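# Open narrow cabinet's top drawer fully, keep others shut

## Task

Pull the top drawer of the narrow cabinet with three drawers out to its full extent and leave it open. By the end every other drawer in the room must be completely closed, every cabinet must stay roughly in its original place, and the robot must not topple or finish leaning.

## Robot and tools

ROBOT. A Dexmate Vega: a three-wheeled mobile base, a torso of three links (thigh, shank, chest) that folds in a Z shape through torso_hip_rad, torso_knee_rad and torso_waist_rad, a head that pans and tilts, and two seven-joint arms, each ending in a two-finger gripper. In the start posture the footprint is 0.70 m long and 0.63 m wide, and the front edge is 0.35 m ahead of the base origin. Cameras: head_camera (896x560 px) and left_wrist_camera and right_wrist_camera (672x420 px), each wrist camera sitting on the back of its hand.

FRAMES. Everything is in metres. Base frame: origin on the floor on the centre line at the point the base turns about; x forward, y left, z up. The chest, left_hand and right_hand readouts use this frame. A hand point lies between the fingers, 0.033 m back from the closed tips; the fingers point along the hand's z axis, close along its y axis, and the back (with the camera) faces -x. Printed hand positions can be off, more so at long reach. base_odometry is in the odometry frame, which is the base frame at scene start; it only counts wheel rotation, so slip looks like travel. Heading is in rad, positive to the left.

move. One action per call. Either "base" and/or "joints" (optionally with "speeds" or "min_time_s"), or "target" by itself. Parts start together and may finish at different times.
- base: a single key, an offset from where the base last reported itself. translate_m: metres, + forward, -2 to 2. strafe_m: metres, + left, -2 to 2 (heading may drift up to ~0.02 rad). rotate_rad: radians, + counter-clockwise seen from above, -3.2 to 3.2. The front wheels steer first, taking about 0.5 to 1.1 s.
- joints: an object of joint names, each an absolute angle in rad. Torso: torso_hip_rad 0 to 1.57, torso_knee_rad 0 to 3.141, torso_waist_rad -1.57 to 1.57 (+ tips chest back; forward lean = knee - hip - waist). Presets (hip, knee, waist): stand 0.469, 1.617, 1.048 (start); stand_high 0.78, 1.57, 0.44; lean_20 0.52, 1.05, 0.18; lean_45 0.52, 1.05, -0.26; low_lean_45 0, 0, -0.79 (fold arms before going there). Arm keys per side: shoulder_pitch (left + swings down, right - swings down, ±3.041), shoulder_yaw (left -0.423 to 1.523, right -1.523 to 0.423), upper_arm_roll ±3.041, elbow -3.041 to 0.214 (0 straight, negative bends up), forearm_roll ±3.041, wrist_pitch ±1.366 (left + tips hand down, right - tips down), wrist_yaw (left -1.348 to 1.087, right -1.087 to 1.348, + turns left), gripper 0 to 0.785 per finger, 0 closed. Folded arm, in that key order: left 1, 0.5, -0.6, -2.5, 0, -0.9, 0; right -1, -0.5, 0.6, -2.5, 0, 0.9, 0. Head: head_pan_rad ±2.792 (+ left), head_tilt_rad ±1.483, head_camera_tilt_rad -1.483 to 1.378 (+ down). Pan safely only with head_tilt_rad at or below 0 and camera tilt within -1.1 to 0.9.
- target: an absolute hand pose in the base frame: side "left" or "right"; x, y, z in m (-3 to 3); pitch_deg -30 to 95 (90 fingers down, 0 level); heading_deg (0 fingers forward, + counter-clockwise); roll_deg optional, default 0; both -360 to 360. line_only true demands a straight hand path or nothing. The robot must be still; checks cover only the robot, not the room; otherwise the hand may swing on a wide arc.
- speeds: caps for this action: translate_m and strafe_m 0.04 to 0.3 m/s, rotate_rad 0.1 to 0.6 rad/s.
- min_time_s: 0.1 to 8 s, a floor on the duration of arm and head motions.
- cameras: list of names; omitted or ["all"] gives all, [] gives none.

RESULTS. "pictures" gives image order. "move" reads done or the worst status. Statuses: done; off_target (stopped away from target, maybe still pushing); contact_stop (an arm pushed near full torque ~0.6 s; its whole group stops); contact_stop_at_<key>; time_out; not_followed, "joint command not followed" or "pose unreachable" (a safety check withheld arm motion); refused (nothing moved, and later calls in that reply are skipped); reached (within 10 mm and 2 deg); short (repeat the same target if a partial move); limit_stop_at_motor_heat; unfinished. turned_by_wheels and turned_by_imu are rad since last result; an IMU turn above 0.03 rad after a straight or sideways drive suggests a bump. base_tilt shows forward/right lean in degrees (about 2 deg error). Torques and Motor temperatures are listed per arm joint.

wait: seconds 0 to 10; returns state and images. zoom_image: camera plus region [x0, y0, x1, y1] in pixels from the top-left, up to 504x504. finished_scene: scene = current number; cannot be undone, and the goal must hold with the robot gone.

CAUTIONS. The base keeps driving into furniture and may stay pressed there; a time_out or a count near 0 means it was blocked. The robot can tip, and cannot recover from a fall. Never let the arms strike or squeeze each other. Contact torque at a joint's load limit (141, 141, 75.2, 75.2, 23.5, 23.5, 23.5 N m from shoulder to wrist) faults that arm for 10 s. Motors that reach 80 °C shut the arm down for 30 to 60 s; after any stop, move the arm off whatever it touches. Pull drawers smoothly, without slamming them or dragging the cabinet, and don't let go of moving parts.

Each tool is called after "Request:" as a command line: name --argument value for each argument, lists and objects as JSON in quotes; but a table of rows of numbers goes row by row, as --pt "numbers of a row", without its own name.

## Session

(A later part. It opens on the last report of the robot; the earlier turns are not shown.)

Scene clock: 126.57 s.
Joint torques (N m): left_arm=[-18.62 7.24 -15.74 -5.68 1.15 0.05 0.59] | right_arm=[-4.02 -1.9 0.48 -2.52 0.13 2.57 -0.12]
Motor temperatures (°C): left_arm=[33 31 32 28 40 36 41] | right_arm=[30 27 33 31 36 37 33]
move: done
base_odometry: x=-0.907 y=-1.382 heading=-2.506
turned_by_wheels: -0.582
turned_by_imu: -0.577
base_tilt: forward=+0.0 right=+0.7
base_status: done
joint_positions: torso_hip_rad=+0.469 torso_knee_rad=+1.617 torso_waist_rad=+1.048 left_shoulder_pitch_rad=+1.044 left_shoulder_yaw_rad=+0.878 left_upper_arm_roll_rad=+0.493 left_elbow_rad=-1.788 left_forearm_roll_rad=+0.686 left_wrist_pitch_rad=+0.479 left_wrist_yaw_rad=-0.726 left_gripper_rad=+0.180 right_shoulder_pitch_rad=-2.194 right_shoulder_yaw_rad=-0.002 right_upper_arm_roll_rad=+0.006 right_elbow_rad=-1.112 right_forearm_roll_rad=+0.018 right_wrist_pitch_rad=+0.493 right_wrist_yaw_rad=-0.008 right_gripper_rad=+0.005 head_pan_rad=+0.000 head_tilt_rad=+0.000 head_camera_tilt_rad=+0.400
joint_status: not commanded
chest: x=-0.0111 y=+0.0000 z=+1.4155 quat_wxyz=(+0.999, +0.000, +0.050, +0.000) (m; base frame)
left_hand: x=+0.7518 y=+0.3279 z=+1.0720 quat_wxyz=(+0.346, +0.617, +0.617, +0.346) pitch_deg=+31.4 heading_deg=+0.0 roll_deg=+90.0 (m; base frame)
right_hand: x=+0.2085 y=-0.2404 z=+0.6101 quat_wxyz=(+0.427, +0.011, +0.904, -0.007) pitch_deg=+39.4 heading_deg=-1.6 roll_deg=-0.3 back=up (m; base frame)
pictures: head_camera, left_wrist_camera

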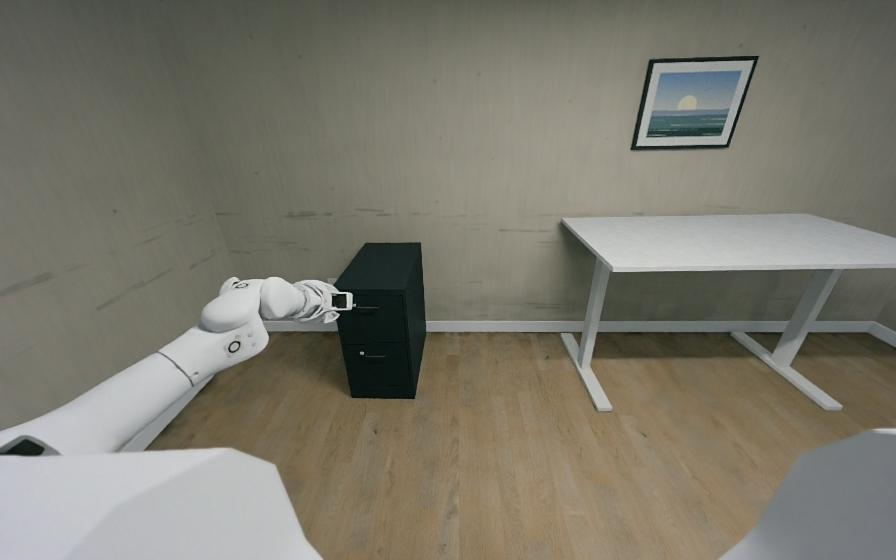

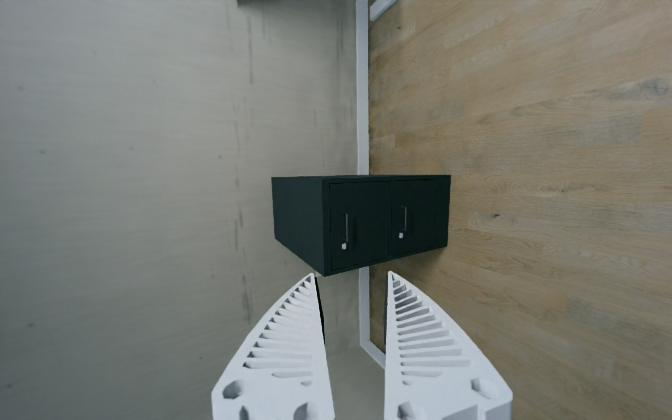

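Request:
move --base '{"translate_m": 0.55}' --joints '{"torso_hip_rad": 0.1, "torso_knee_rad": 0.8, "torso_waist_rad": 0.1, "head_camera_tilt_rad": 0.1}' --cameras '["head_camera", "left_wrist_camera"]'

Request:
zoom_image --camera "head_camera" --region '[200, 200, 460, 460]'

Request:
zoom_image --camera "left_wrist_camera" --region '[0, 60, 400, 320]'

Scene clock: 132.20 s.
Joint torques (N m): left_arm=[-9.66 7.72 -14.04 -5.46 0.93 0.92 0.68] | right_arm=[-16.23 -0.72 0.79 1.12 0.07 1.55 0.15]
Motor temperatures (°C): left_arm=[33 31 32 27 40 36 41] | right_arm=[30 27 33 31 36 37 33]
move: done
base_odometry: x=-1.349 y=-1.708 heading=-2.507
turned_by_wheels: -0.001
turned_by_imu: -0.002
base_tilt: forward=+0.1 right=+0.7
base_status: done
joint_positions: torso_hip_rad=+0.100 torso_knee_rad=+0.800 torso_waist_rad=+0.100 left_shoulder_pitch_rad=+1.044 left_shoulder_yaw_rad=+0.878 left_upper_arm_roll_rad=+0.493 left_elbow_rad=-1.788 left_forearm_roll_rad=+0.686 left_wrist_pitch_rad=+0.479 left_wrist_yaw_rad=-0.726 left_gripper_rad=+0.180 right_shoulder_pitch_rad=-2.194 right_shoulder_yaw_rad=-0.002 right_upper_arm_roll_rad=+0.006 right_elbow_rad=-1.112 right_forearm_roll_rad=+0.018 right_wrist_pitch_rad=+0.493 right_wrist_yaw_rad=-0.008 right_gripper_rad=+0.005 head_pan_rad=+0.000 head_tilt_rad=+0.000 head_camera_tilt_rad=+0.100
joint_status: all done
chest: x=+0.1050 y=+0.0000 z=+1.1620 quat_wxyz=(+0.955, +0.000, +0.296, +0.000) (m; base frame)
left_hand: x=+0.6099 y=+0.3279 z=+0.4949 quat_wxyz=(+0.183, +0.683, +0.683, +0.183) pitch_deg=+60.0 heading_deg=+0.0 roll_deg=+90.0 (m; base frame)
right_hand: x=-0.0883 y=-0.2404 z=+0.3500 quat_wxyz=(+0.190, +0.009, +0.982, -0.010) pitch_deg=+68.0 heading_deg=-3.4 roll_deg=-2.4 back=up (m; base frame)
pictures: head_camera, left_wrist_camera

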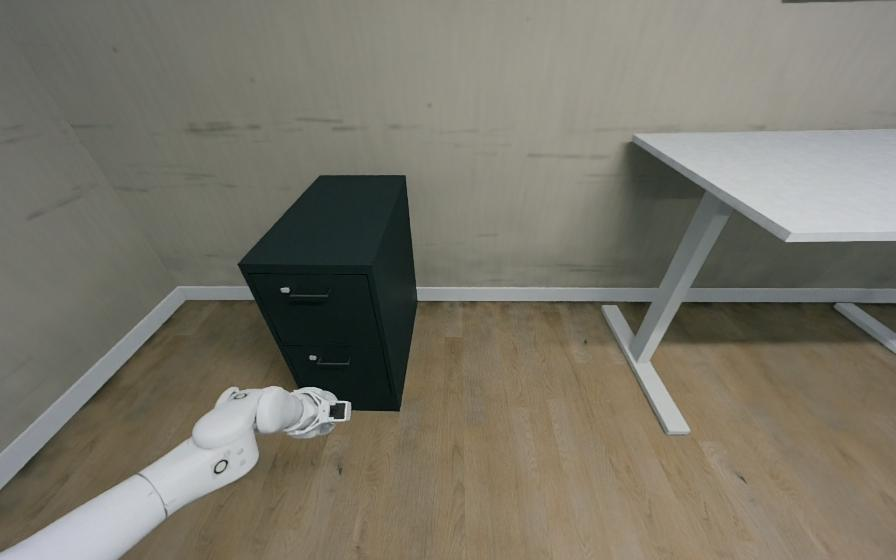

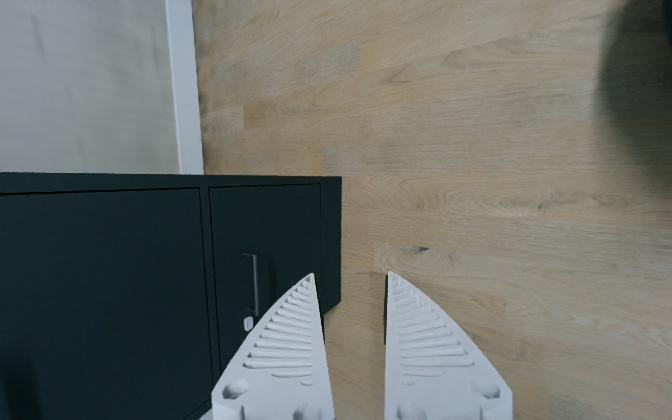

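Scaled by 1.938 from the camera's 896x560 image, which has a finer 960x600 frame.

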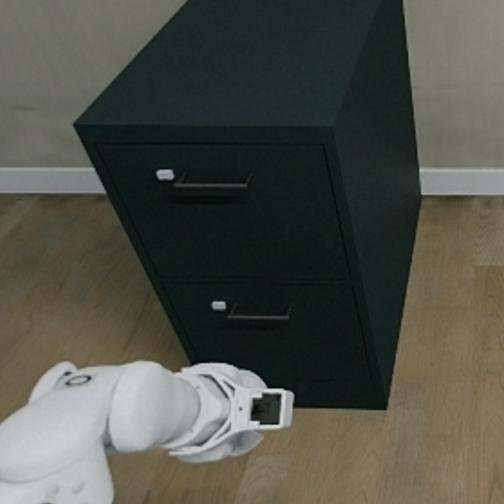

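Scaled by 1.260 from the camera's 672x420 image, which has a finer 960x600 frame.

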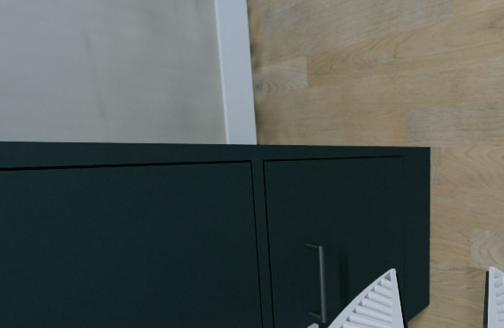

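Request:
move --target '{"side": "left", "x": 0.72, "y": 0.378, "z": 0.79, "pitch_deg": 60, "heading_deg": 0, "roll_deg": 90}' --cameras '["head_camera", "left_wrist_camera"]'

Request:
zoom_image --camera "left_wrist_camera" --region '[100, 60, 500, 380]'

Scene clock: 136.47 s.
Joint torques (N m): left_arm=[-26.13 12.55 -10.56 -1.92 0.84 -0.03 0.35] | right_arm=[-16.43 -0.12 -0.04 1.44 0.12 1.42 -0.04]
Motor temperatures (°C): left_arm=[33 31 32 27 40 36 41] | right_arm=[30 27 33 31 36 37 33]
move: done
base_odometry: x=-1.349 y=-1.708 heading=-2.507
turned_by_wheels: +0.000
turned_by_imu: +0.000
base_tilt: forward=+0.1 right=+0.7
base_status: not commanded
joint_positions: torso_hip_rad=+0.100 torso_knee_rad=+0.800 torso_waist_rad=+0.100 left_shoulder_pitch_rad=+0.569 left_shoulder_yaw_rad=+1.088 left_upper_arm_roll_rad=+0.319 left_elbow_rad=-1.926 left_forearm_roll_rad=+0.515 left_wrist_pitch_rad=+0.460 left_wrist_yaw_rad=-1.338 left_gripper_rad=+0.180 right_shoulder_pitch_rad=-2.194 right_shoulder_yaw_rad=-0.002 right_upper_arm_roll_rad=+0.006 right_elbow_rad=-1.112 right_forearm_roll_rad=+0.018 right_wrist_pitch_rad=+0.493 right_wrist_yaw_rad=-0.008 right_gripper_rad=+0.005 head_pan_rad=+0.000 head_tilt_rad=+0.000 head_camera_tilt_rad=+0.100
joint_status: not commanded
chest: x=+0.1050 y=+0.0000 z=+1.1620 quat_wxyz=(+0.955, +0.000, +0.296, +0.000) (m; base frame)
left_hand: x=+0.7196 y=+0.3777 z=+0.7883 quat_wxyz=(+0.183, +0.683, +0.683, +0.183) pitch_deg=+60.0 heading_deg=+0.0 roll_deg=+90.0 (m; base frame)
left_hand_status: reached (straight line, planned for 2.4 s): 2 mm and 0.0 deg off.
right_hand: x=-0.0883 y=-0.2404 z=+0.3500 quat_wxyz=(+0.190, +0.009, +0.982, -0.010) pitch_deg=+68.0 heading_deg=-3.4 roll_deg=-2.4 back=up (m; base frame)
pictures: head_camera, left_wrist_camera

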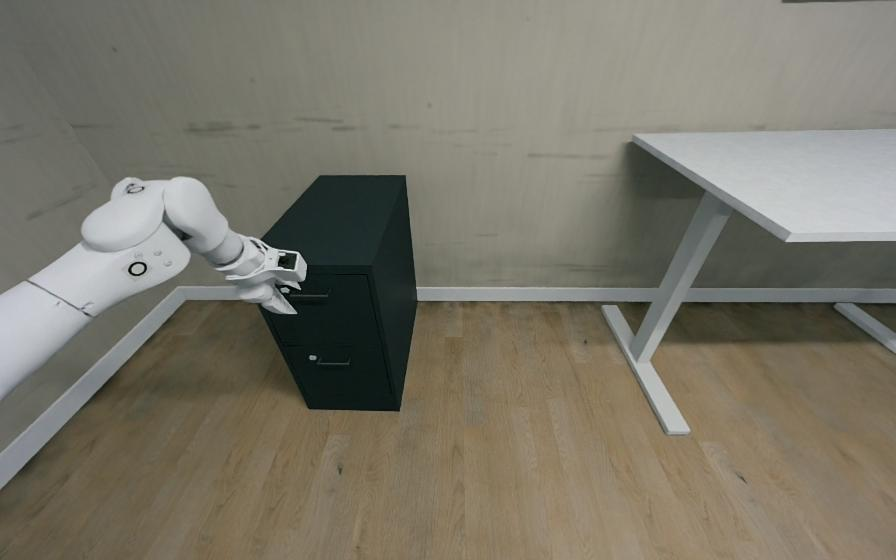

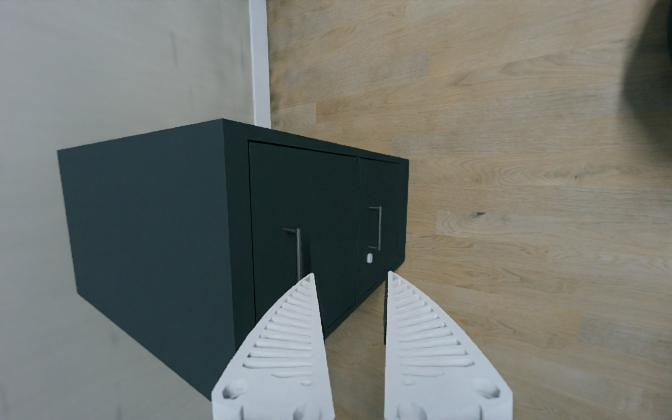

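Scaled by 1.260 from the camera's 672x420 image, which has a finer 960x600 frame.

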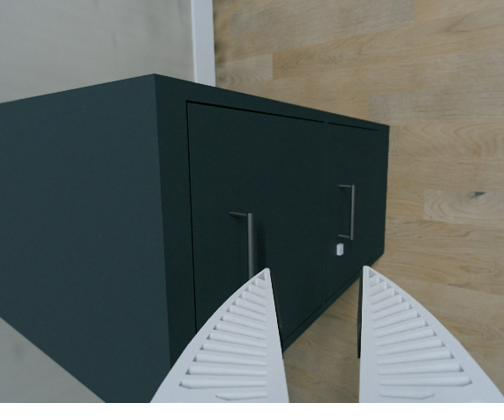

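Request:
move --target '{"side": "left", "x": 0.79, "y": 0.42, "z": 0.75, "pitch_deg": 60, "heading_deg": 0, "roll_deg": 90}' --cameras '["head_camera", "left_wrist_camera"]'

Request:
zoom_image --camera "left_wrist_camera" --region '[160, 100, 500, 400]'

Scene clock: 140.40 s.
Joint torques (N m): left_arm=[-28.7 6.07 -9.8 -2.62 0.37 0.39 0.96] | right_arm=[-15.57 -0.41 0.47 0.4 0 1.14 -0.09]
Motor temperatures (°C): left_arm=[33 31 32 27 40 36 41] | right_arm=[30 27 33 31 36 37 33]
move: done
base_odometry: x=-1.349 y=-1.708 heading=-2.507
turned_by_wheels: +0.000
turned_by_imu: +0.000
base_tilt: forward=+0.1 right=+0.7
base_status: not commanded
joint_positions: torso_hip_rad=+0.100 torso_knee_rad=+0.800 torso_waist_rad=+0.100 left_shoulder_pitch_rad=+0.345 left_shoulder_yaw_rad=+0.948 left_upper_arm_roll_rad=+0.481 left_elbow_rad=-1.478 left_forearm_roll_rad=+0.555 left_wrist_pitch_rad=+0.195 left_wrist_yaw_rad=-1.221 left_gripper_rad=+0.180 right_shoulder_pitch_rad=-2.194 right_shoulder_yaw_rad=-0.002 right_upper_arm_roll_rad=+0.006 right_elbow_rad=-1.112 right_forearm_roll_rad=+0.018 right_wrist_pitch_rad=+0.493 right_wrist_yaw_rad=-0.008 right_gripper_rad=+0.005 head_pan_rad=+0.000 head_tilt_rad=+0.000 head_camera_tilt_rad=+0.100
joint_status: not commanded
chest: x=+0.1050 y=+0.0000 z=+1.1620 quat_wxyz=(+0.955, +0.000, +0.296, +0.000) (m; base frame)
left_hand: x=+0.7893 y=+0.4198 z=+0.7502 quat_wxyz=(+0.183, +0.683, +0.683, +0.183) pitch_deg=+60.0 heading_deg=+0.0 roll_deg=+90.0 (m; base frame)
left_hand_status: reached (straight line, planned for 1.7 s): 1 mm and 0.0 deg off.
right_hand: x=-0.0883 y=-0.2404 z=+0.3500 quat_wxyz=(+0.190, +0.009, +0.982, -0.010) pitch_deg=+68.0 heading_deg=-3.4 roll_deg=-2.4 back=up (m; base frame)
pictures: head_camera, left_wrist_camera

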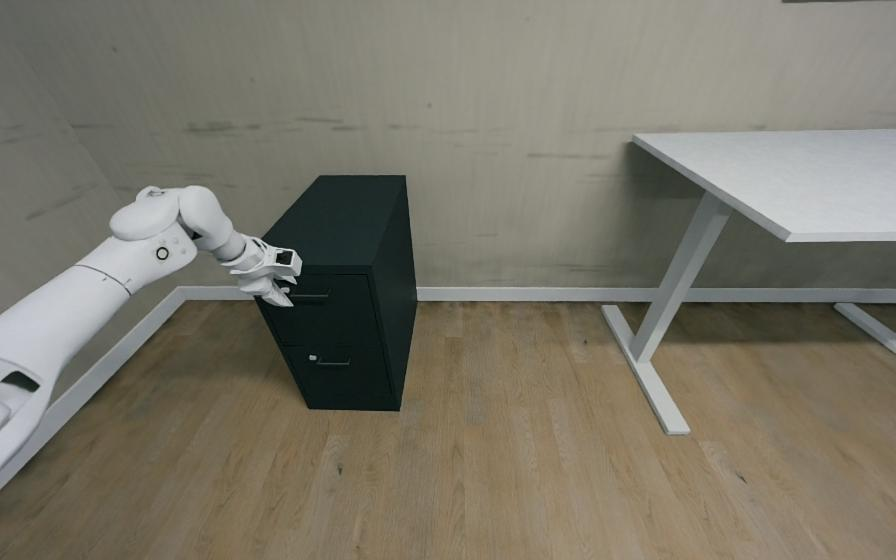

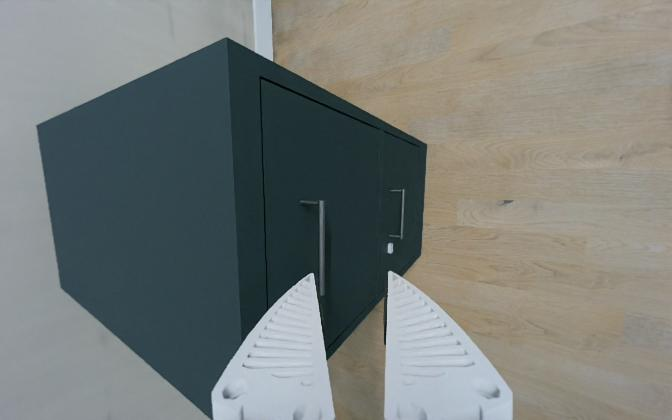

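Scaled by 1.482 from the camera's 672x420 image, which has a finer 960x600 frame.

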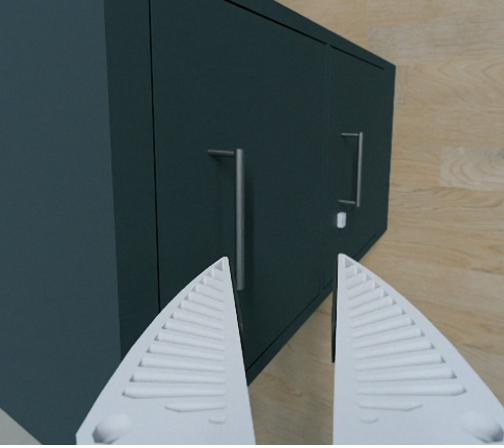

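Request:
move --target '{"side": "left", "x": 0.822, "y": 0.418, "z": 0.726, "pitch_deg": 60, "heading_deg": 0, "roll_deg": 90}' --cameras '["left_wrist_camera"]'

Request:
zoom_image --camera "left_wrist_camera" --region '[160, 100, 500, 400]'

Scene clock: 143.70 s.
Joint torques (N m): left_arm=[-30.52 3.62 -8.69 -3.59 0.58 -0.33 1] | right_arm=[-15.81 -1.94 0.26 0.86 -0.06 2.3 -0.11]
Motor temperatures (°C): left_arm=[33 31 32 27 40 36 41] | right_arm=[30 27 33 31 36 37 33]
move: done
base_odometry: x=-1.349 y=-1.708 heading=-2.507
turned_by_wheels: +0.000
turned_by_imu: +0.000
base_tilt: forward=+0.1 right=+0.8
base_status: not commanded
joint_positions: torso_hip_rad=+0.100 torso_knee_rad=+0.800 torso_waist_rad=+0.100 left_shoulder_pitch_rad=+0.237 left_shoulder_yaw_rad=+0.843 left_upper_arm_roll_rad=+0.565 left_elbow_rad=-1.260 left_forearm_roll_rad=+0.601 left_wrist_pitch_rad=+0.111 left_wrist_yaw_rad=-1.153 left_gripper_rad=+0.180 right_shoulder_pitch_rad=-2.194 right_shoulder_yaw_rad=-0.002 right_upper_arm_roll_rad=+0.006 right_elbow_rad=-1.112 right_forearm_roll_rad=+0.018 right_wrist_pitch_rad=+0.493 right_wrist_yaw_rad=-0.008 right_gripper_rad=+0.005 head_pan_rad=+0.000 head_tilt_rad=+0.000 head_camera_tilt_rad=+0.100
joint_status: not commanded
chest: x=+0.1050 y=+0.0000 z=+1.1620 quat_wxyz=(+0.955, +0.000, +0.296, +0.000) (m; base frame)
left_hand: x=+0.8213 y=+0.4182 z=+0.7262 quat_wxyz=(+0.183, +0.683, +0.683, +0.183) pitch_deg=+60.0 heading_deg=+0.0 roll_deg=+90.0 (m; base frame)
left_hand_status: reached (straight line, planned for 1.0 s): 1 mm and 0.0 deg off.
right_hand: x=-0.0883 y=-0.2404 z=+0.3500 quat_wxyz=(+0.190, +0.009, +0.982, -0.010) pitch_deg=+68.0 heading_deg=-3.4 roll_deg=-2.4 back=up (m; base frame)
pictures: left_wrist_camera

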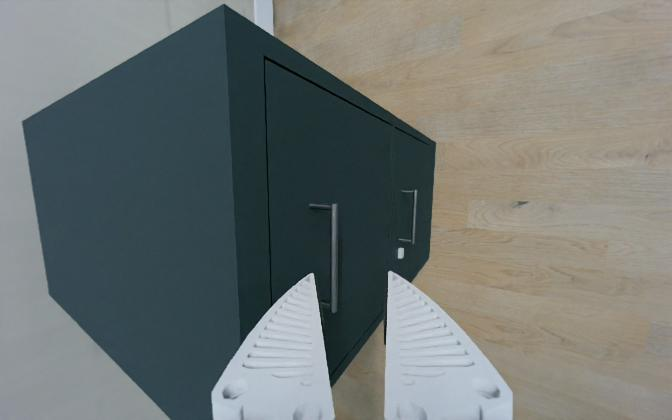

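Scaled by 1.482 from the camera's 672x420 image, which has a finer 960x600 frame.

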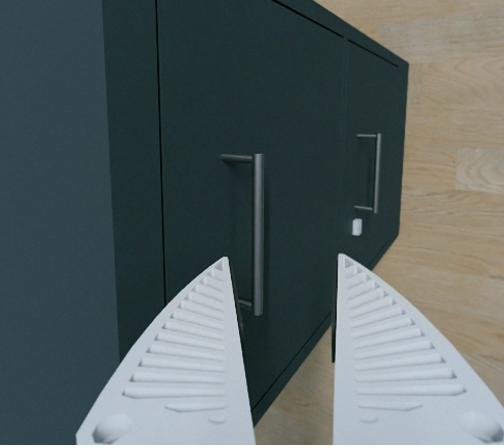

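Request:
move --joints '{"left_gripper_rad": 0.14}' --cameras '[]'

Request:
move --target '{"side": "left", "x": 0.845, "y": 0.425, "z": 0.7015, "pitch_deg": 60, "heading_deg": 0, "roll_deg": 90}' --cameras '["left_wrist_camera"]'

Request:
zoom_image --camera "left_wrist_camera" --region '[160, 100, 500, 400]'

Scene clock: 144.97 s.
Joint torques (N m): left_arm=[-34.46 6.21 -8.71 -3.75 0.43 -0.82 0.49] | right_arm=[-15.57 -1.83 0.38 1.29 -0.01 1.69 -0.13]
Motor temperatures (°C): left_arm=[33 31 32 27 40 36 41] | right_arm=[30 27 33 31 36 37 33]
move: done
base_odometry: x=-1.349 y=-1.708 heading=-2.507
turned_by_wheels: +0.000
turned_by_imu: +0.000
base_tilt: forward=+0.0 right=+0.7
base_status: not commanded
joint_positions: torso_hip_rad=+0.100 torso_knee_rad=+0.800 torso_waist_rad=+0.100 left_shoulder_pitch_rad=+0.235 left_shoulder_yaw_rad=+0.841 left_upper_arm_roll_rad=+0.566 left_elbow_rad=-1.256 left_forearm_roll_rad=+0.602 left_wrist_pitch_rad=+0.110 left_wrist_yaw_rad=-1.152 left_gripper_rad=+0.140 right_shoulder_pitch_rad=-2.194 right_shoulder_yaw_rad=-0.002 right_upper_arm_roll_rad=+0.006 right_elbow_rad=-1.112 right_forearm_roll_rad=+0.018 right_wrist_pitch_rad=+0.493 right_wrist_yaw_rad=-0.008 right_gripper_rad=+0.005 head_pan_rad=+0.000 head_tilt_rad=+0.000 head_camera_tilt_rad=+0.100
joint_status: all done
chest: x=+0.1050 y=+0.0000 z=+1.1620 quat_wxyz=(+0.955, +0.000, +0.296, +0.000) (m; base frame)
left_hand: x=+0.8218 y=+0.4181 z=+0.7259 quat_wxyz=(+0.183, +0.683, +0.683, +0.183) pitch_deg=+60.0 heading_deg=+0.0 roll_deg=+90.0 (m; base frame)
right_hand: x=-0.0883 y=-0.2404 z=+0.3500 quat_wxyz=(+0.190, +0.009, +0.982, -0.010) pitch_deg=+68.0 heading_deg=-3.4 roll_deg=-2.4 back=up (m; base frame)
pictures: none
No camera images: "cameras" was empty.

Scene clock: 147.30 s.
Joint torques (N m): left_arm=[-33.57 3.25 -7.31 -3.5 -0.02 -0.56 0.82] | right_arm=[-16.8 -1.93 0.25 0.64 -0.07 2.33 -0.04]
Motor temperatures (°C): left_arm=[33 31 32 27 40 36 41] | right_arm=[30 27 33 31 36 37 33]
move: done
base_odometry: x=-1.349 y=-1.708 heading=-2.507
turned_by_wheels: +0.000
turned_by_imu: +0.000
base_tilt: forward=+0.0 right=+0.7
base_status: not commanded
joint_positions: torso_hip_rad=+0.100 torso_knee_rad=+0.800 torso_waist_rad=+0.100 left_shoulder_pitch_rad=+0.139 left_shoulder_yaw_rad=+0.753 left_upper_arm_roll_rad=+0.630 left_elbow_rad=-1.013 left_forearm_roll_rad=+0.631 left_wrist_pitch_rad=+0.003 left_wrist_yaw_rad=-1.063 left_gripper_rad=+0.140 right_shoulder_pitch_rad=-2.194 right_shoulder_yaw_rad=-0.002 right_upper_arm_roll_rad=+0.006 right_elbow_rad=-1.112 right_forearm_roll_rad=+0.018 right_wrist_pitch_rad=+0.493 right_wrist_yaw_rad=-0.008 right_gripper_rad=+0.005 head_pan_rad=+0.000 head_tilt_rad=+0.000 head_camera_tilt_rad=+0.100
joint_status: not commanded
chest: x=+0.1050 y=+0.0000 z=+1.1620 quat_wxyz=(+0.955, +0.000, +0.296, +0.000) (m; base frame)
left_hand: x=+0.8445 y=+0.4251 z=+0.7017 quat_wxyz=(+0.183, +0.683, +0.683, +0.183) pitch_deg=+60.0 heading_deg=+0.0 roll_deg=+90.0 (m; base frame)
left_hand_status: reached (straight line, planned for 1.1 s): 1 mm and 0.0 deg off.
right_hand: x=-0.0883 y=-0.2404 z=+0.3500 quat_wxyz=(+0.190, +0.009, +0.982, -0.010) pitch_deg=+68.0 heading_deg=-3.4 roll_deg=-2.4 back=up (m; base frame)
pictures: left_wrist_camera

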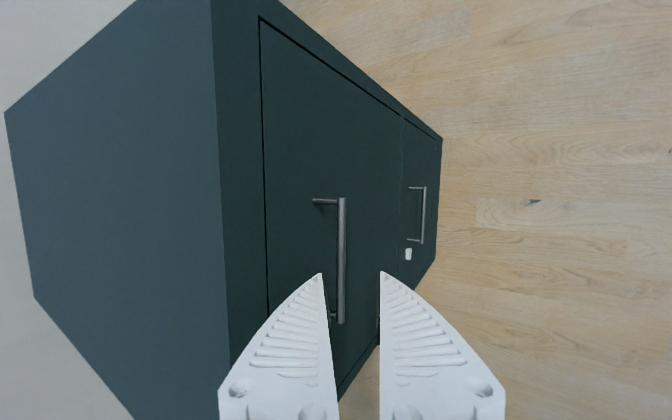

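Scaled by 1.482 from the camera's 672x420 image, which has a finer 960x600 frame.

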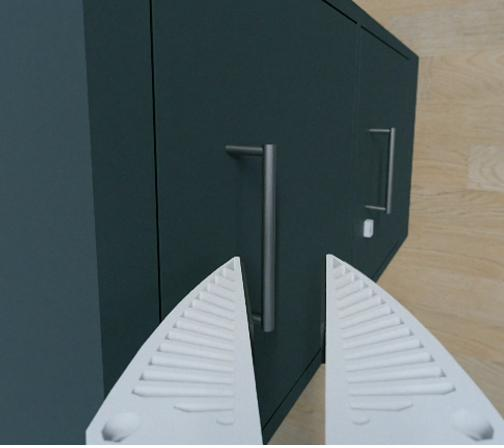

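Request:
move --target '{"side": "left", "x": 0.868, "y": 0.427, "z": 0.6645, "pitch_deg": 60, "heading_deg": 0, "roll_deg": 90, "line_only": true}' --cameras '["left_wrist_camera"]'

Request:
zoom_image --camera "left_wrist_camera" --region '[160, 100, 500, 400]'

Scene clock: 150.73 s.
Joint torques (N m): left_arm=[-36.69 1.78 -3.94 -4.53 -0.39 -0.04 0.87] | right_arm=[-16.18 -1.23 0.14 1.79 0.11 1.01 0.05]
Motor temperatures (°C): left_arm=[33 31 32 27 40 36 41] | right_arm=[30 27 33 31 36 37 33]
move: done
base_odometry: x=-1.349 y=-1.708 heading=-2.507
turned_by_wheels: +0.000
turned_by_imu: +0.000
base_tilt: forward=+0.1 right=+0.7
base_status: not commanded
joint_positions: torso_hip_rad=+0.100 torso_knee_rad=+0.800 torso_waist_rad=+0.100 left_shoulder_pitch_rad=-0.039 left_shoulder_yaw_rad=+0.575 left_upper_arm_roll_rad=+0.739 left_elbow_rad=-0.528 left_forearm_roll_rad=+0.683 left_wrist_pitch_rad=-0.186 left_wrist_yaw_rad=-0.876 left_gripper_rad=+0.140 right_shoulder_pitch_rad=-2.194 right_shoulder_yaw_rad=-0.002 right_upper_arm_roll_rad=+0.006 right_elbow_rad=-1.112 right_forearm_roll_rad=+0.018 right_wrist_pitch_rad=+0.493 right_wrist_yaw_rad=-0.008 right_gripper_rad=+0.005 head_pan_rad=+0.000 head_tilt_rad=+0.000 head_camera_tilt_rad=+0.100
joint_status: not commanded
chest: x=+0.1050 y=+0.0000 z=+1.1620 quat_wxyz=(+0.955, +0.000, +0.296, +0.000) (m; base frame)
left_hand: x=+0.8677 y=+0.4271 z=+0.6645 quat_wxyz=(+0.183, +0.683, +0.683, +0.183) pitch_deg=+60.0 heading_deg=+0.0 roll_deg=+90.0 (m; base frame)
left_hand_status: reached (straight line, planned for 1.9 s): 0 mm and 0.0 deg off.
right_hand: x=-0.0883 y=-0.2404 z=+0.3500 quat_wxyz=(+0.190, +0.009, +0.982, -0.010) pitch_deg=+68.0 heading_deg=-3.4 roll_deg=-2.4 back=up (m; base frame)
pictures: left_wrist_camera

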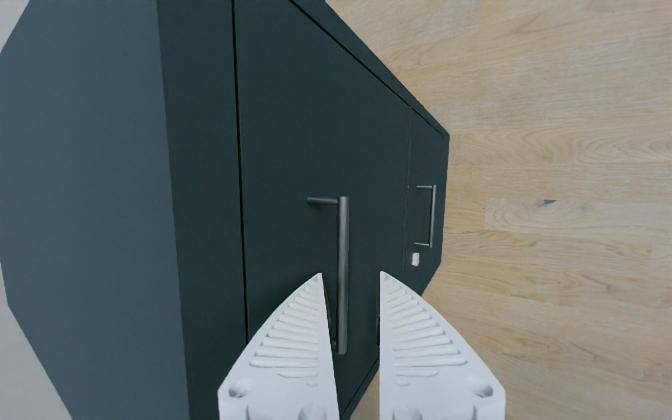

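Scaled by 1.482 from the camera's 672x420 image, which has a finer 960x600 frame.

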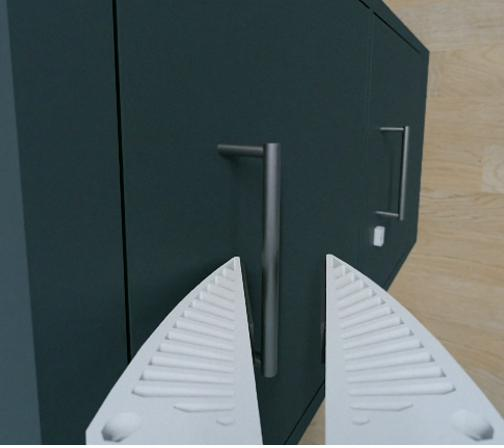

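Request:
move --joints '{"left_gripper_rad": 0.0}' --cameras '["left_wrist_camera"]'

Request:
move --base '{"translate_m": -0.05}' --speeds '{"translate_m": 0.06}' --cameras '["head_camera", "left_wrist_camera"]'

Scene clock: 151.70 s.
Joint torques (N m): left_arm=[-28.65 2.7 -2.22 -0.91 0.01 0.29 -1.67] | right_arm=[-15.67 -1.35 0.28 0.55 0.2 1.29 0.13]
Motor temperatures (°C): left_arm=[33 31 32 27 40 36 41] | right_arm=[30 27 33 31 36 37 33]
move: done
base_odometry: x=-1.349 y=-1.708 heading=-2.507
turned_by_wheels: +0.000
turned_by_imu: +0.000
base_tilt: forward=+0.1 right=+0.8
base_status: not commanded
joint_positions: torso_hip_rad=+0.100 torso_knee_rad=+0.800 torso_waist_rad=+0.100 left_shoulder_pitch_rad=-0.041 left_shoulder_yaw_rad=+0.574 left_upper_arm_roll_rad=+0.740 left_elbow_rad=-0.525 left_forearm_roll_rad=+0.683 left_wrist_pitch_rad=-0.187 left_wrist_yaw_rad=-0.873 left_gripper_rad=+0.000 right_shoulder_pitch_rad=-2.194 right_shoulder_yaw_rad=-0.002 right_upper_arm_roll_rad=+0.006 right_elbow_rad=-1.112 right_forearm_roll_rad=+0.018 right_wrist_pitch_rad=+0.493 right_wrist_yaw_rad=-0.008 right_gripper_rad=+0.005 head_pan_rad=+0.000 head_tilt_rad=+0.000 head_camera_tilt_rad=+0.100
joint_status: all done
chest: x=+0.1050 y=+0.0000 z=+1.1620 quat_wxyz=(+0.955, +0.000, +0.296, +0.000) (m; base frame)
left_hand: x=+0.8683 y=+0.4269 z=+0.6647 quat_wxyz=(+0.183, +0.683, +0.683, +0.183) pitch_deg=+59.9 heading_deg=+0.0 roll_deg=+90.0 (m; base frame)
right_hand: x=-0.0883 y=-0.2404 z=+0.3500 quat_wxyz=(+0.190, +0.009, +0.982, -0.010) pitch_deg=+68.0 heading_deg=-3.4 roll_deg=-2.4 back=up (m; base frame)
pictures: left_wrist_camera

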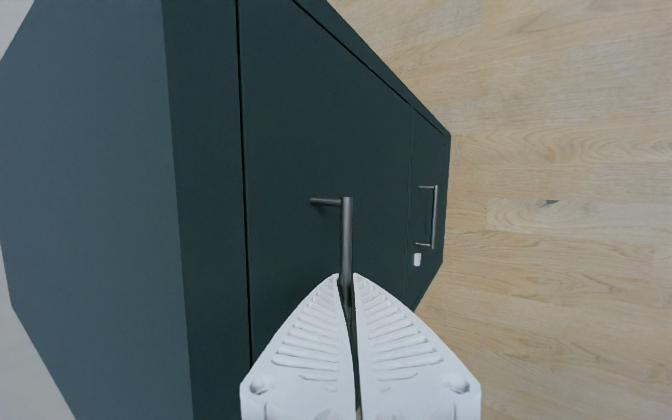

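Scene clock: 153.07 s.
Joint torques (N m): left_arm=[-26.72 3.53 -4.32 -3.77 -0.29 0.06 0.36] | right_arm=[-15.12 -0.79 0.52 0.53 0.22 1.2 -0.23]
Motor temperatures (°C): left_arm=[33 31 32 27 40 36 41] | right_arm=[30 27 33 31 36 37 33]
move: done
base_odometry: x=-1.309 y=-1.679 heading=-2.507
turned_by_wheels: +0.000
turned_by_imu: +0.000
base_tilt: forward=+0.1 right=+0.8
base_status: done
joint_positions: torso_hip_rad=+0.100 torso_knee_rad=+0.800 torso_waist_rad=+0.100 left_shoulder_pitch_rad=-0.041 left_shoulder_yaw_rad=+0.574 left_upper_arm_roll_rad=+0.740 left_elbow_rad=-0.524 left_forearm_roll_rad=+0.683 left_wrist_pitch_rad=-0.188 left_wrist_yaw_rad=-0.874 left_gripper_rad=+0.000 right_shoulder_pitch_rad=-2.194 right_shoulder_yaw_rad=-0.002 right_upper_arm_roll_rad=+0.006 right_elbow_rad=-1.112 right_forearm_roll_rad=+0.018 right_wrist_pitch_rad=+0.493 right_wrist_yaw_rad=-0.008 right_gripper_rad=+0.005 head_pan_rad=+0.000 head_tilt_rad=+0.000 head_camera_tilt_rad=+0.100
joint_status: not commanded
chest: x=+0.1049 y=+0.0000 z=+1.1620 quat_wxyz=(+0.955, +0.000, +0.296, +0.000) (m; base frame)
left_hand: x=+0.8680 y=+0.4270 z=+0.6646 quat_wxyz=(+0.183, +0.683, +0.683, +0.183) pitch_deg=+60.0 heading_deg=+0.0 roll_deg=+90.0 (m; base frame)
right_hand: x=-0.0883 y=-0.2404 z=+0.3500 quat_wxyz=(+0.190, +0.009, +0.982, -0.010) pitch_deg=+68.0 heading_deg=-3.4 roll_deg=-2.4 back=up (m; base frame)
pictures: head_camera, left_wrist_camera

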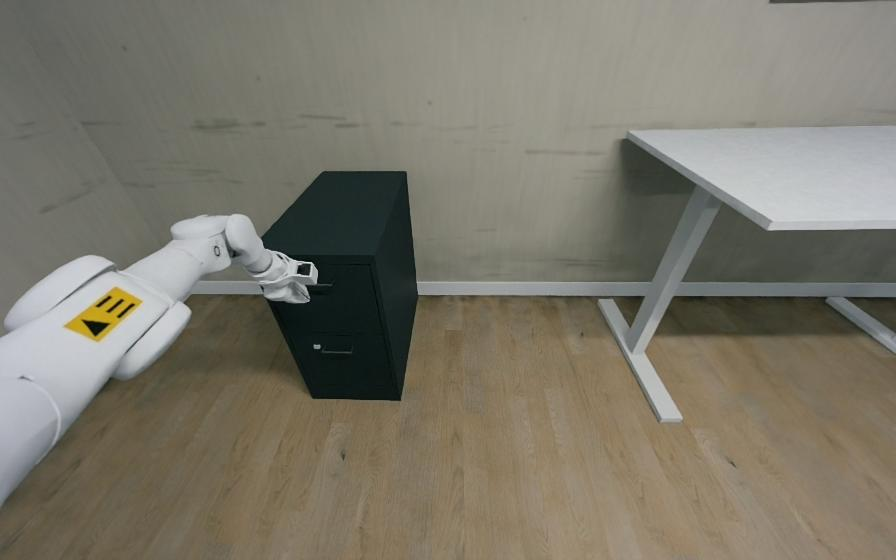

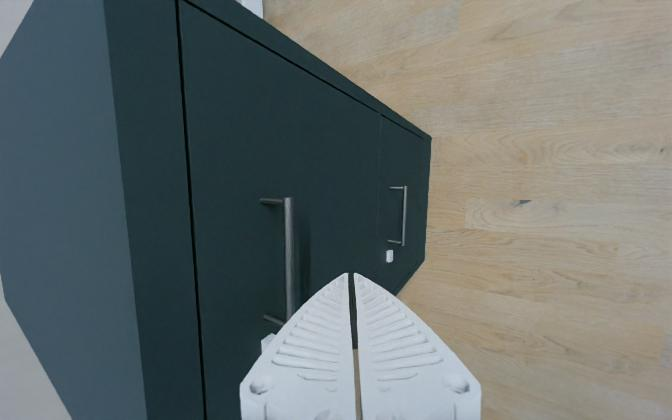

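Request:
zoom_image --camera "left_wrist_camera" --region '[340, 160, 460, 280]'

Request:
zoom_image --camera "head_camera" --region '[250, 240, 400, 400]'

Scaled by 4.200 from the camera's 672x420 image, which has a finer 960x600 frame.

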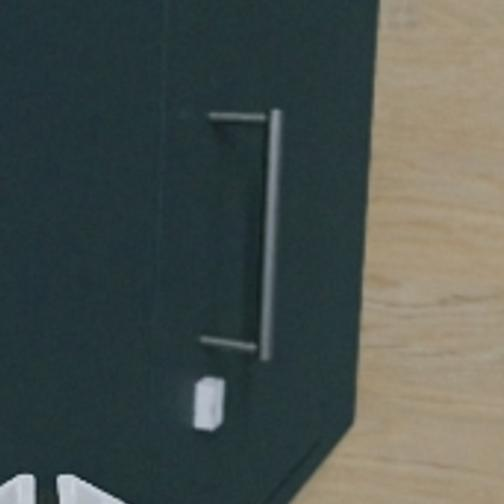

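Scaled by 3.150 from the camera's 896x560 image, which has a finer 960x600 frame.

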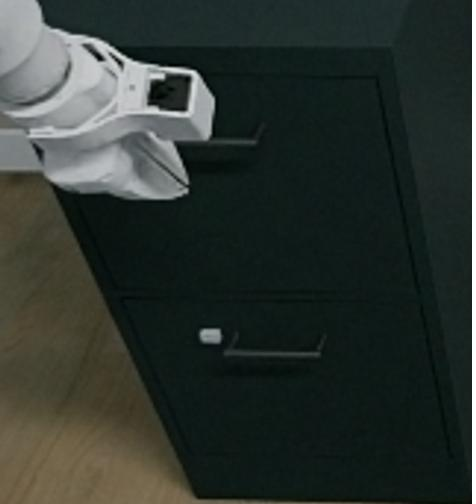

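Request:
move --target '{"side": "left", "x": 0.70, "y": 0.427, "z": 0.76, "pitch_deg": 70, "heading_deg": 0, "roll_deg": 90}' --cameras '[]'

Request:
move --base '{"translate_m": 0.17}' --joints '{"left_gripper_rad": 0.14}' --cameras '["head_camera", "left_wrist_camera"]'

Request:
zoom_image --camera "left_wrist_camera" --region '[160, 100, 500, 400]'

Scene clock: 159.83 s.
Joint torques (N m): left_arm=[-26.15 11.11 -11.52 -3.96 0.4 -0.13 0.1] | right_arm=[-15.67 -2.11 0.45 1.71 0.06 1.12 -0.02]
Motor temperatures (°C): left_arm=[33 31 32 27 40 36 41] | right_arm=[30 27 33 31 36 37 33]
move: done
base_odometry: x=-1.309 y=-1.679 heading=-2.507
turned_by_wheels: +0.000
turned_by_imu: +0.000
base_tilt: forward=+0.1 right=+0.7
base_status: not commanded
joint_positions: torso_hip_rad=+0.100 torso_knee_rad=+0.800 torso_waist_rad=+0.100 left_shoulder_pitch_rad=+0.330 left_shoulder_yaw_rad=+1.196 left_upper_arm_roll_rad=+0.586 left_elbow_rad=-1.691 left_forearm_roll_rad=+0.327 left_wrist_pitch_rad=+0.318 left_wrist_yaw_rad=-1.347 left_gripper_rad=+0.000 right_shoulder_pitch_rad=-2.194 right_shoulder_yaw_rad=-0.002 right_upper_arm_roll_rad=+0.006 right_elbow_rad=-1.112 right_forearm_roll_rad=+0.018 right_wrist_pitch_rad=+0.493 right_wrist_yaw_rad=-0.008 right_gripper_rad=+0.005 head_pan_rad=+0.000 head_tilt_rad=+0.000 head_camera_tilt_rad=+0.100
joint_status: not commanded
chest: x=+0.1049 y=+0.0000 z=+1.1620 quat_wxyz=(+0.955, +0.000, +0.296, +0.000) (m; base frame)
left_hand: x=+0.7012 y=+0.4271 z=+0.7597 quat_wxyz=(+0.123, +0.696, +0.696, +0.123) pitch_deg=+69.9 heading_deg=+0.0 roll_deg=+90.0 (m; base frame)
left_hand_status: reached (straight line, planned for 4.0 s): 1 mm and 0.1 deg off.
right_hand: x=-0.0883 y=-0.2404 z=+0.3500 quat_wxyz=(+0.190, +0.009, +0.982, -0.010) pitch_deg=+68.0 heading_deg=-3.4 roll_deg=-2.4 back=up (m; base frame)
pictures: none
No camera images: "cameras" was empty.

Scene clock: 161.90 s.
Joint torques (N m): left_arm=[-27.49 10.74 -11.47 -2.36 0.29 0.51 -0.14] | right_arm=[-15.82 -1.82 0.42 0.93 0 1.34 -0.14]
Motor temperatures (°C): left_arm=[33 31 32 27 40 36 41] | right_arm=[30 27 33 31 36 37 33]
move: done
base_odometry: x=-1.446 y=-1.780 heading=-2.508
turned_by_wheels: -0.001
turned_by_imu: -0.001
base_tilt: forward=+0.1 right=+0.7
base_status: done
joint_positions: torso_hip_rad=+0.100 torso_knee_rad=+0.800 torso_waist_rad=+0.100 left_shoulder_pitch_rad=+0.330 left_shoulder_yaw_rad=+1.200 left_upper_arm_roll_rad=+0.587 left_elbow_rad=-1.695 left_forearm_roll_rad=+0.324 left_wrist_pitch_rad=+0.320 left_wrist_yaw_rad=-1.348 left_gripper_rad=+0.140 right_shoulder_pitch_rad=-2.194 right_shoulder_yaw_rad=-0.002 right_upper_arm_roll_rad=+0.006 right_elbow_rad=-1.112 right_forearm_roll_rad=+0.018 right_wrist_pitch_rad=+0.493 right_wrist_yaw_rad=-0.008 right_gripper_rad=+0.005 head_pan_rad=+0.000 head_tilt_rad=+0.000 head_camera_tilt_rad=+0.100
joint_status: all done
chest: x=+0.1050 y=+0.0000 z=+1.1620 quat_wxyz=(+0.955, +0.000, +0.296, +0.000) (m; base frame)
left_hand: x=+0.7001 y=+0.4270 z=+0.7598 quat_wxyz=(+0.123, +0.696, +0.696, +0.123) pitch_deg=+70.0 heading_deg=+0.0 roll_deg=+90.0 (m; base frame)
right_hand: x=-0.0883 y=-0.2404 z=+0.3500 quat_wxyz=(+0.190, +0.009, +0.982, -0.010) pitch_deg=+68.0 heading_deg=-3.4 roll_deg=-2.4 back=up (m; base frame)
pictures: head_camera, left_wrist_camera

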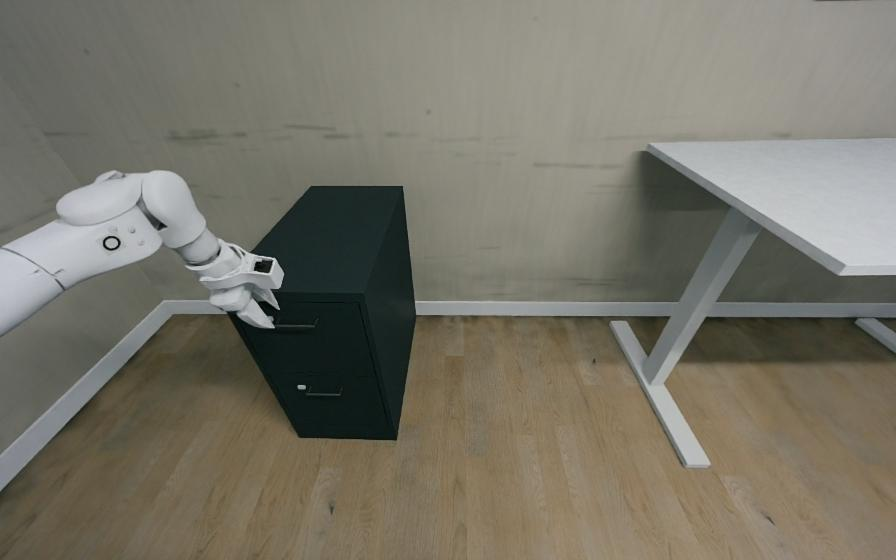

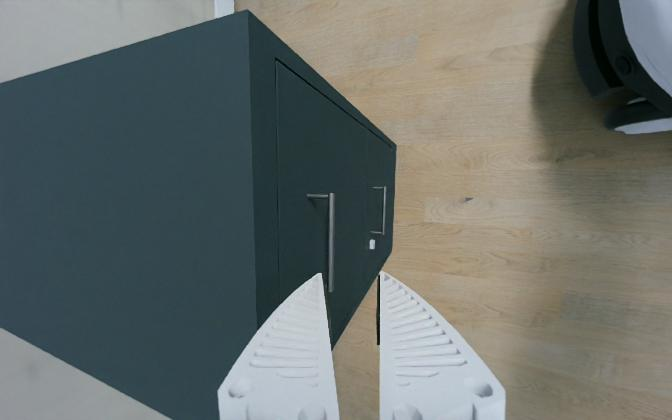

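Scaled by 1.482 from the camera's 672x420 image, which has a finer 960x600 frame.

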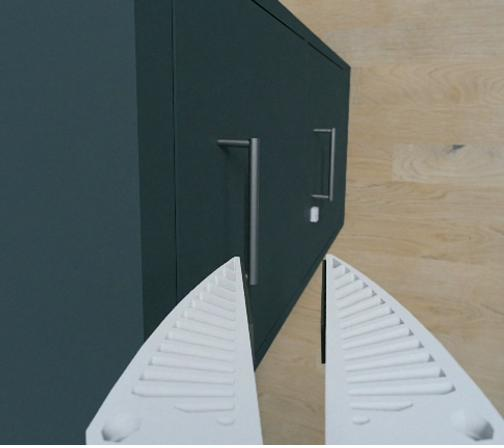

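Request:
move --target '{"side": "left", "x": 0.724, "y": 0.427, "z": 0.725, "pitch_deg": 70, "heading_deg": 0, "roll_deg": 90}' --cameras '["left_wrist_camera"]'

Request:
move --target '{"side": "left", "x": 0.750, "y": 0.427, "z": 0.6525, "pitch_deg": 70, "heading_deg": 0, "roll_deg": 90, "line_only": true}' --cameras '["left_wrist_camera"]'

Request:
zoom_image --camera "left_wrist_camera" --region '[160, 100, 500, 400]'

Scene clock: 164.40 s.
Joint torques (N m): left_arm=[-29.37 6.05 -10.82 -2.1 0.5 -0.62 0.63] | right_arm=[-16.97 -1.85 0.29 1.46 0.1 1.73 0.02]
Motor temperatures (°C): left_arm=[33 31 32 27 40 36 41] | right_arm=[30 27 33 31 36 36 33]
move: done
base_odometry: x=-1.446 y=-1.780 heading=-2.508
turned_by_wheels: +0.000
turned_by_imu: +0.000
base_tilt: forward=+0.0 right=+0.7
base_status: not commanded
joint_positions: torso_hip_rad=+0.100 torso_knee_rad=+0.800 torso_waist_rad=+0.100 left_shoulder_pitch_rad=+0.285 left_shoulder_yaw_rad=+1.099 left_upper_arm_roll_rad=+0.654 left_elbow_rad=-1.547 left_forearm_roll_rad=+0.382 left_wrist_pitch_rad=+0.258 left_wrist_yaw_rad=-1.299 left_gripper_rad=+0.140 right_shoulder_pitch_rad=-2.194 right_shoulder_yaw_rad=-0.002 right_upper_arm_roll_rad=+0.006 right_elbow_rad=-1.112 right_forearm_roll_rad=+0.018 right_wrist_pitch_rad=+0.493 right_wrist_yaw_rad=-0.008 right_gripper_rad=+0.005 head_pan_rad=+0.000 head_tilt_rad=+0.000 head_camera_tilt_rad=+0.100
joint_status: not commanded
chest: x=+0.1050 y=+0.0000 z=+1.1620 quat_wxyz=(+0.955, +0.000, +0.296, +0.000) (m; base frame)
left_hand: x=+0.7233 y=+0.4271 z=+0.7257 quat_wxyz=(+0.123, +0.696, +0.696, +0.123) pitch_deg=+70.0 heading_deg=+0.0 roll_deg=+90.0 (m; base frame)
left_hand_status: reached (straight line, planned for 0.8 s): 1 mm and 0.0 deg off.
right_hand: x=-0.0883 y=-0.2404 z=+0.3500 quat_wxyz=(+0.190, +0.009, +0.982, -0.010) pitch_deg=+68.0 heading_deg=-3.4 roll_deg=-2.4 back=up (m; base frame)
pictures: left_wrist_camera

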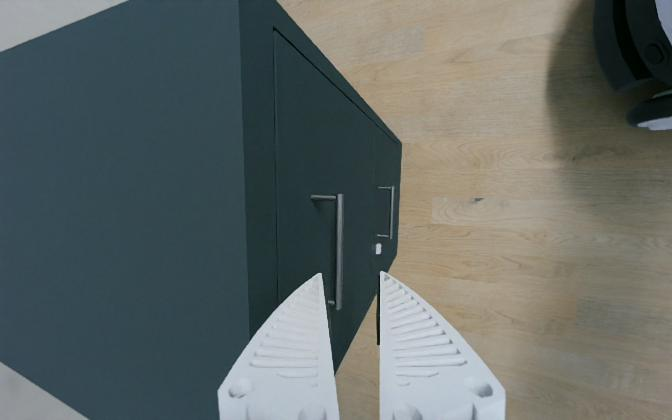

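Scene clock: 166.83 s.
Joint torques (N m): left_arm=[-31.09 5.43 -9.16 -2.94 0.36 0.4 0.74] | right_arm=[-16.51 -1.17 0.38 1.31 0.15 1.8 -0.18]
Motor temperatures (°C): left_arm=[33 31 32 27 40 36 41] | right_arm=[30 27 33 31 36 36 33]
move: done
base_odometry: x=-1.446 y=-1.780 heading=-2.508
turned_by_wheels: +0.000
turned_by_imu: +0.000
base_tilt: forward=+0.1 right=+0.8
base_status: not commanded
joint_positions: torso_hip_rad=+0.100 torso_knee_rad=+0.800 torso_waist_rad=+0.100 left_shoulder_pitch_rad=+0.248 left_shoulder_yaw_rad=+0.945 left_upper_arm_roll_rad=+0.747 left_elbow_rad=-1.276 left_forearm_roll_rad=+0.449 left_wrist_pitch_rad=+0.146 left_wrist_yaw_rad=-1.162 left_gripper_rad=+0.140 right_shoulder_pitch_rad=-2.194 right_shoulder_yaw_rad=-0.002 right_upper_arm_roll_rad=+0.006 right_elbow_rad=-1.112 right_forearm_roll_rad=+0.018 right_wrist_pitch_rad=+0.493 right_wrist_yaw_rad=-0.008 right_gripper_rad=+0.005 head_pan_rad=+0.000 head_tilt_rad=+0.000 head_camera_tilt_rad=+0.100
joint_status: not commanded
chest: x=+0.1050 y=+0.0000 z=+1.1620 quat_wxyz=(+0.955, +0.000, +0.296, +0.000) (m; base frame)
left_hand: x=+0.7495 y=+0.4271 z=+0.6534 quat_wxyz=(+0.123, +0.696, +0.697, +0.123) pitch_deg=+70.0 heading_deg=+0.0 roll_deg=+90.0 (m; base frame)
left_hand_status: reached (straight line, planned for 1.2 s): 1 mm and 0.0 deg off.
right_hand: x=-0.0883 y=-0.2404 z=+0.3500 quat_wxyz=(+0.190, +0.009, +0.982, -0.010) pitch_deg=+68.0 heading_deg=-3.4 roll_deg=-2.4 back=up (m; base frame)
pictures: left_wrist_camera

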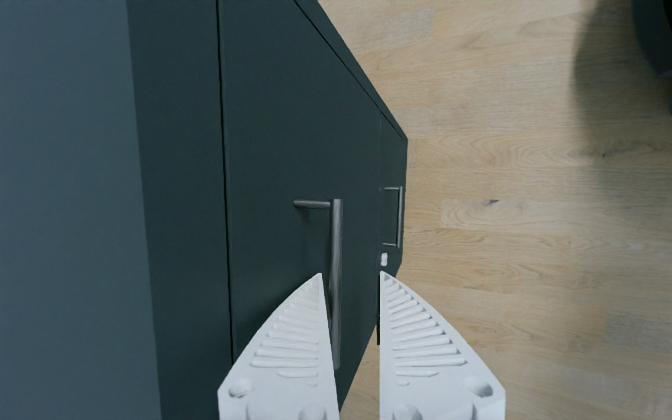

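Scaled by 1.482 from the camera's 672x420 image, which has a finer 960x600 frame.

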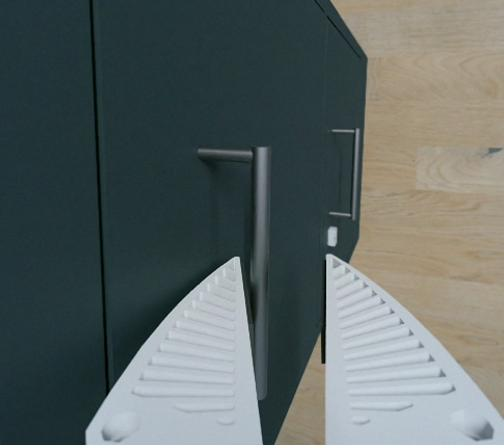

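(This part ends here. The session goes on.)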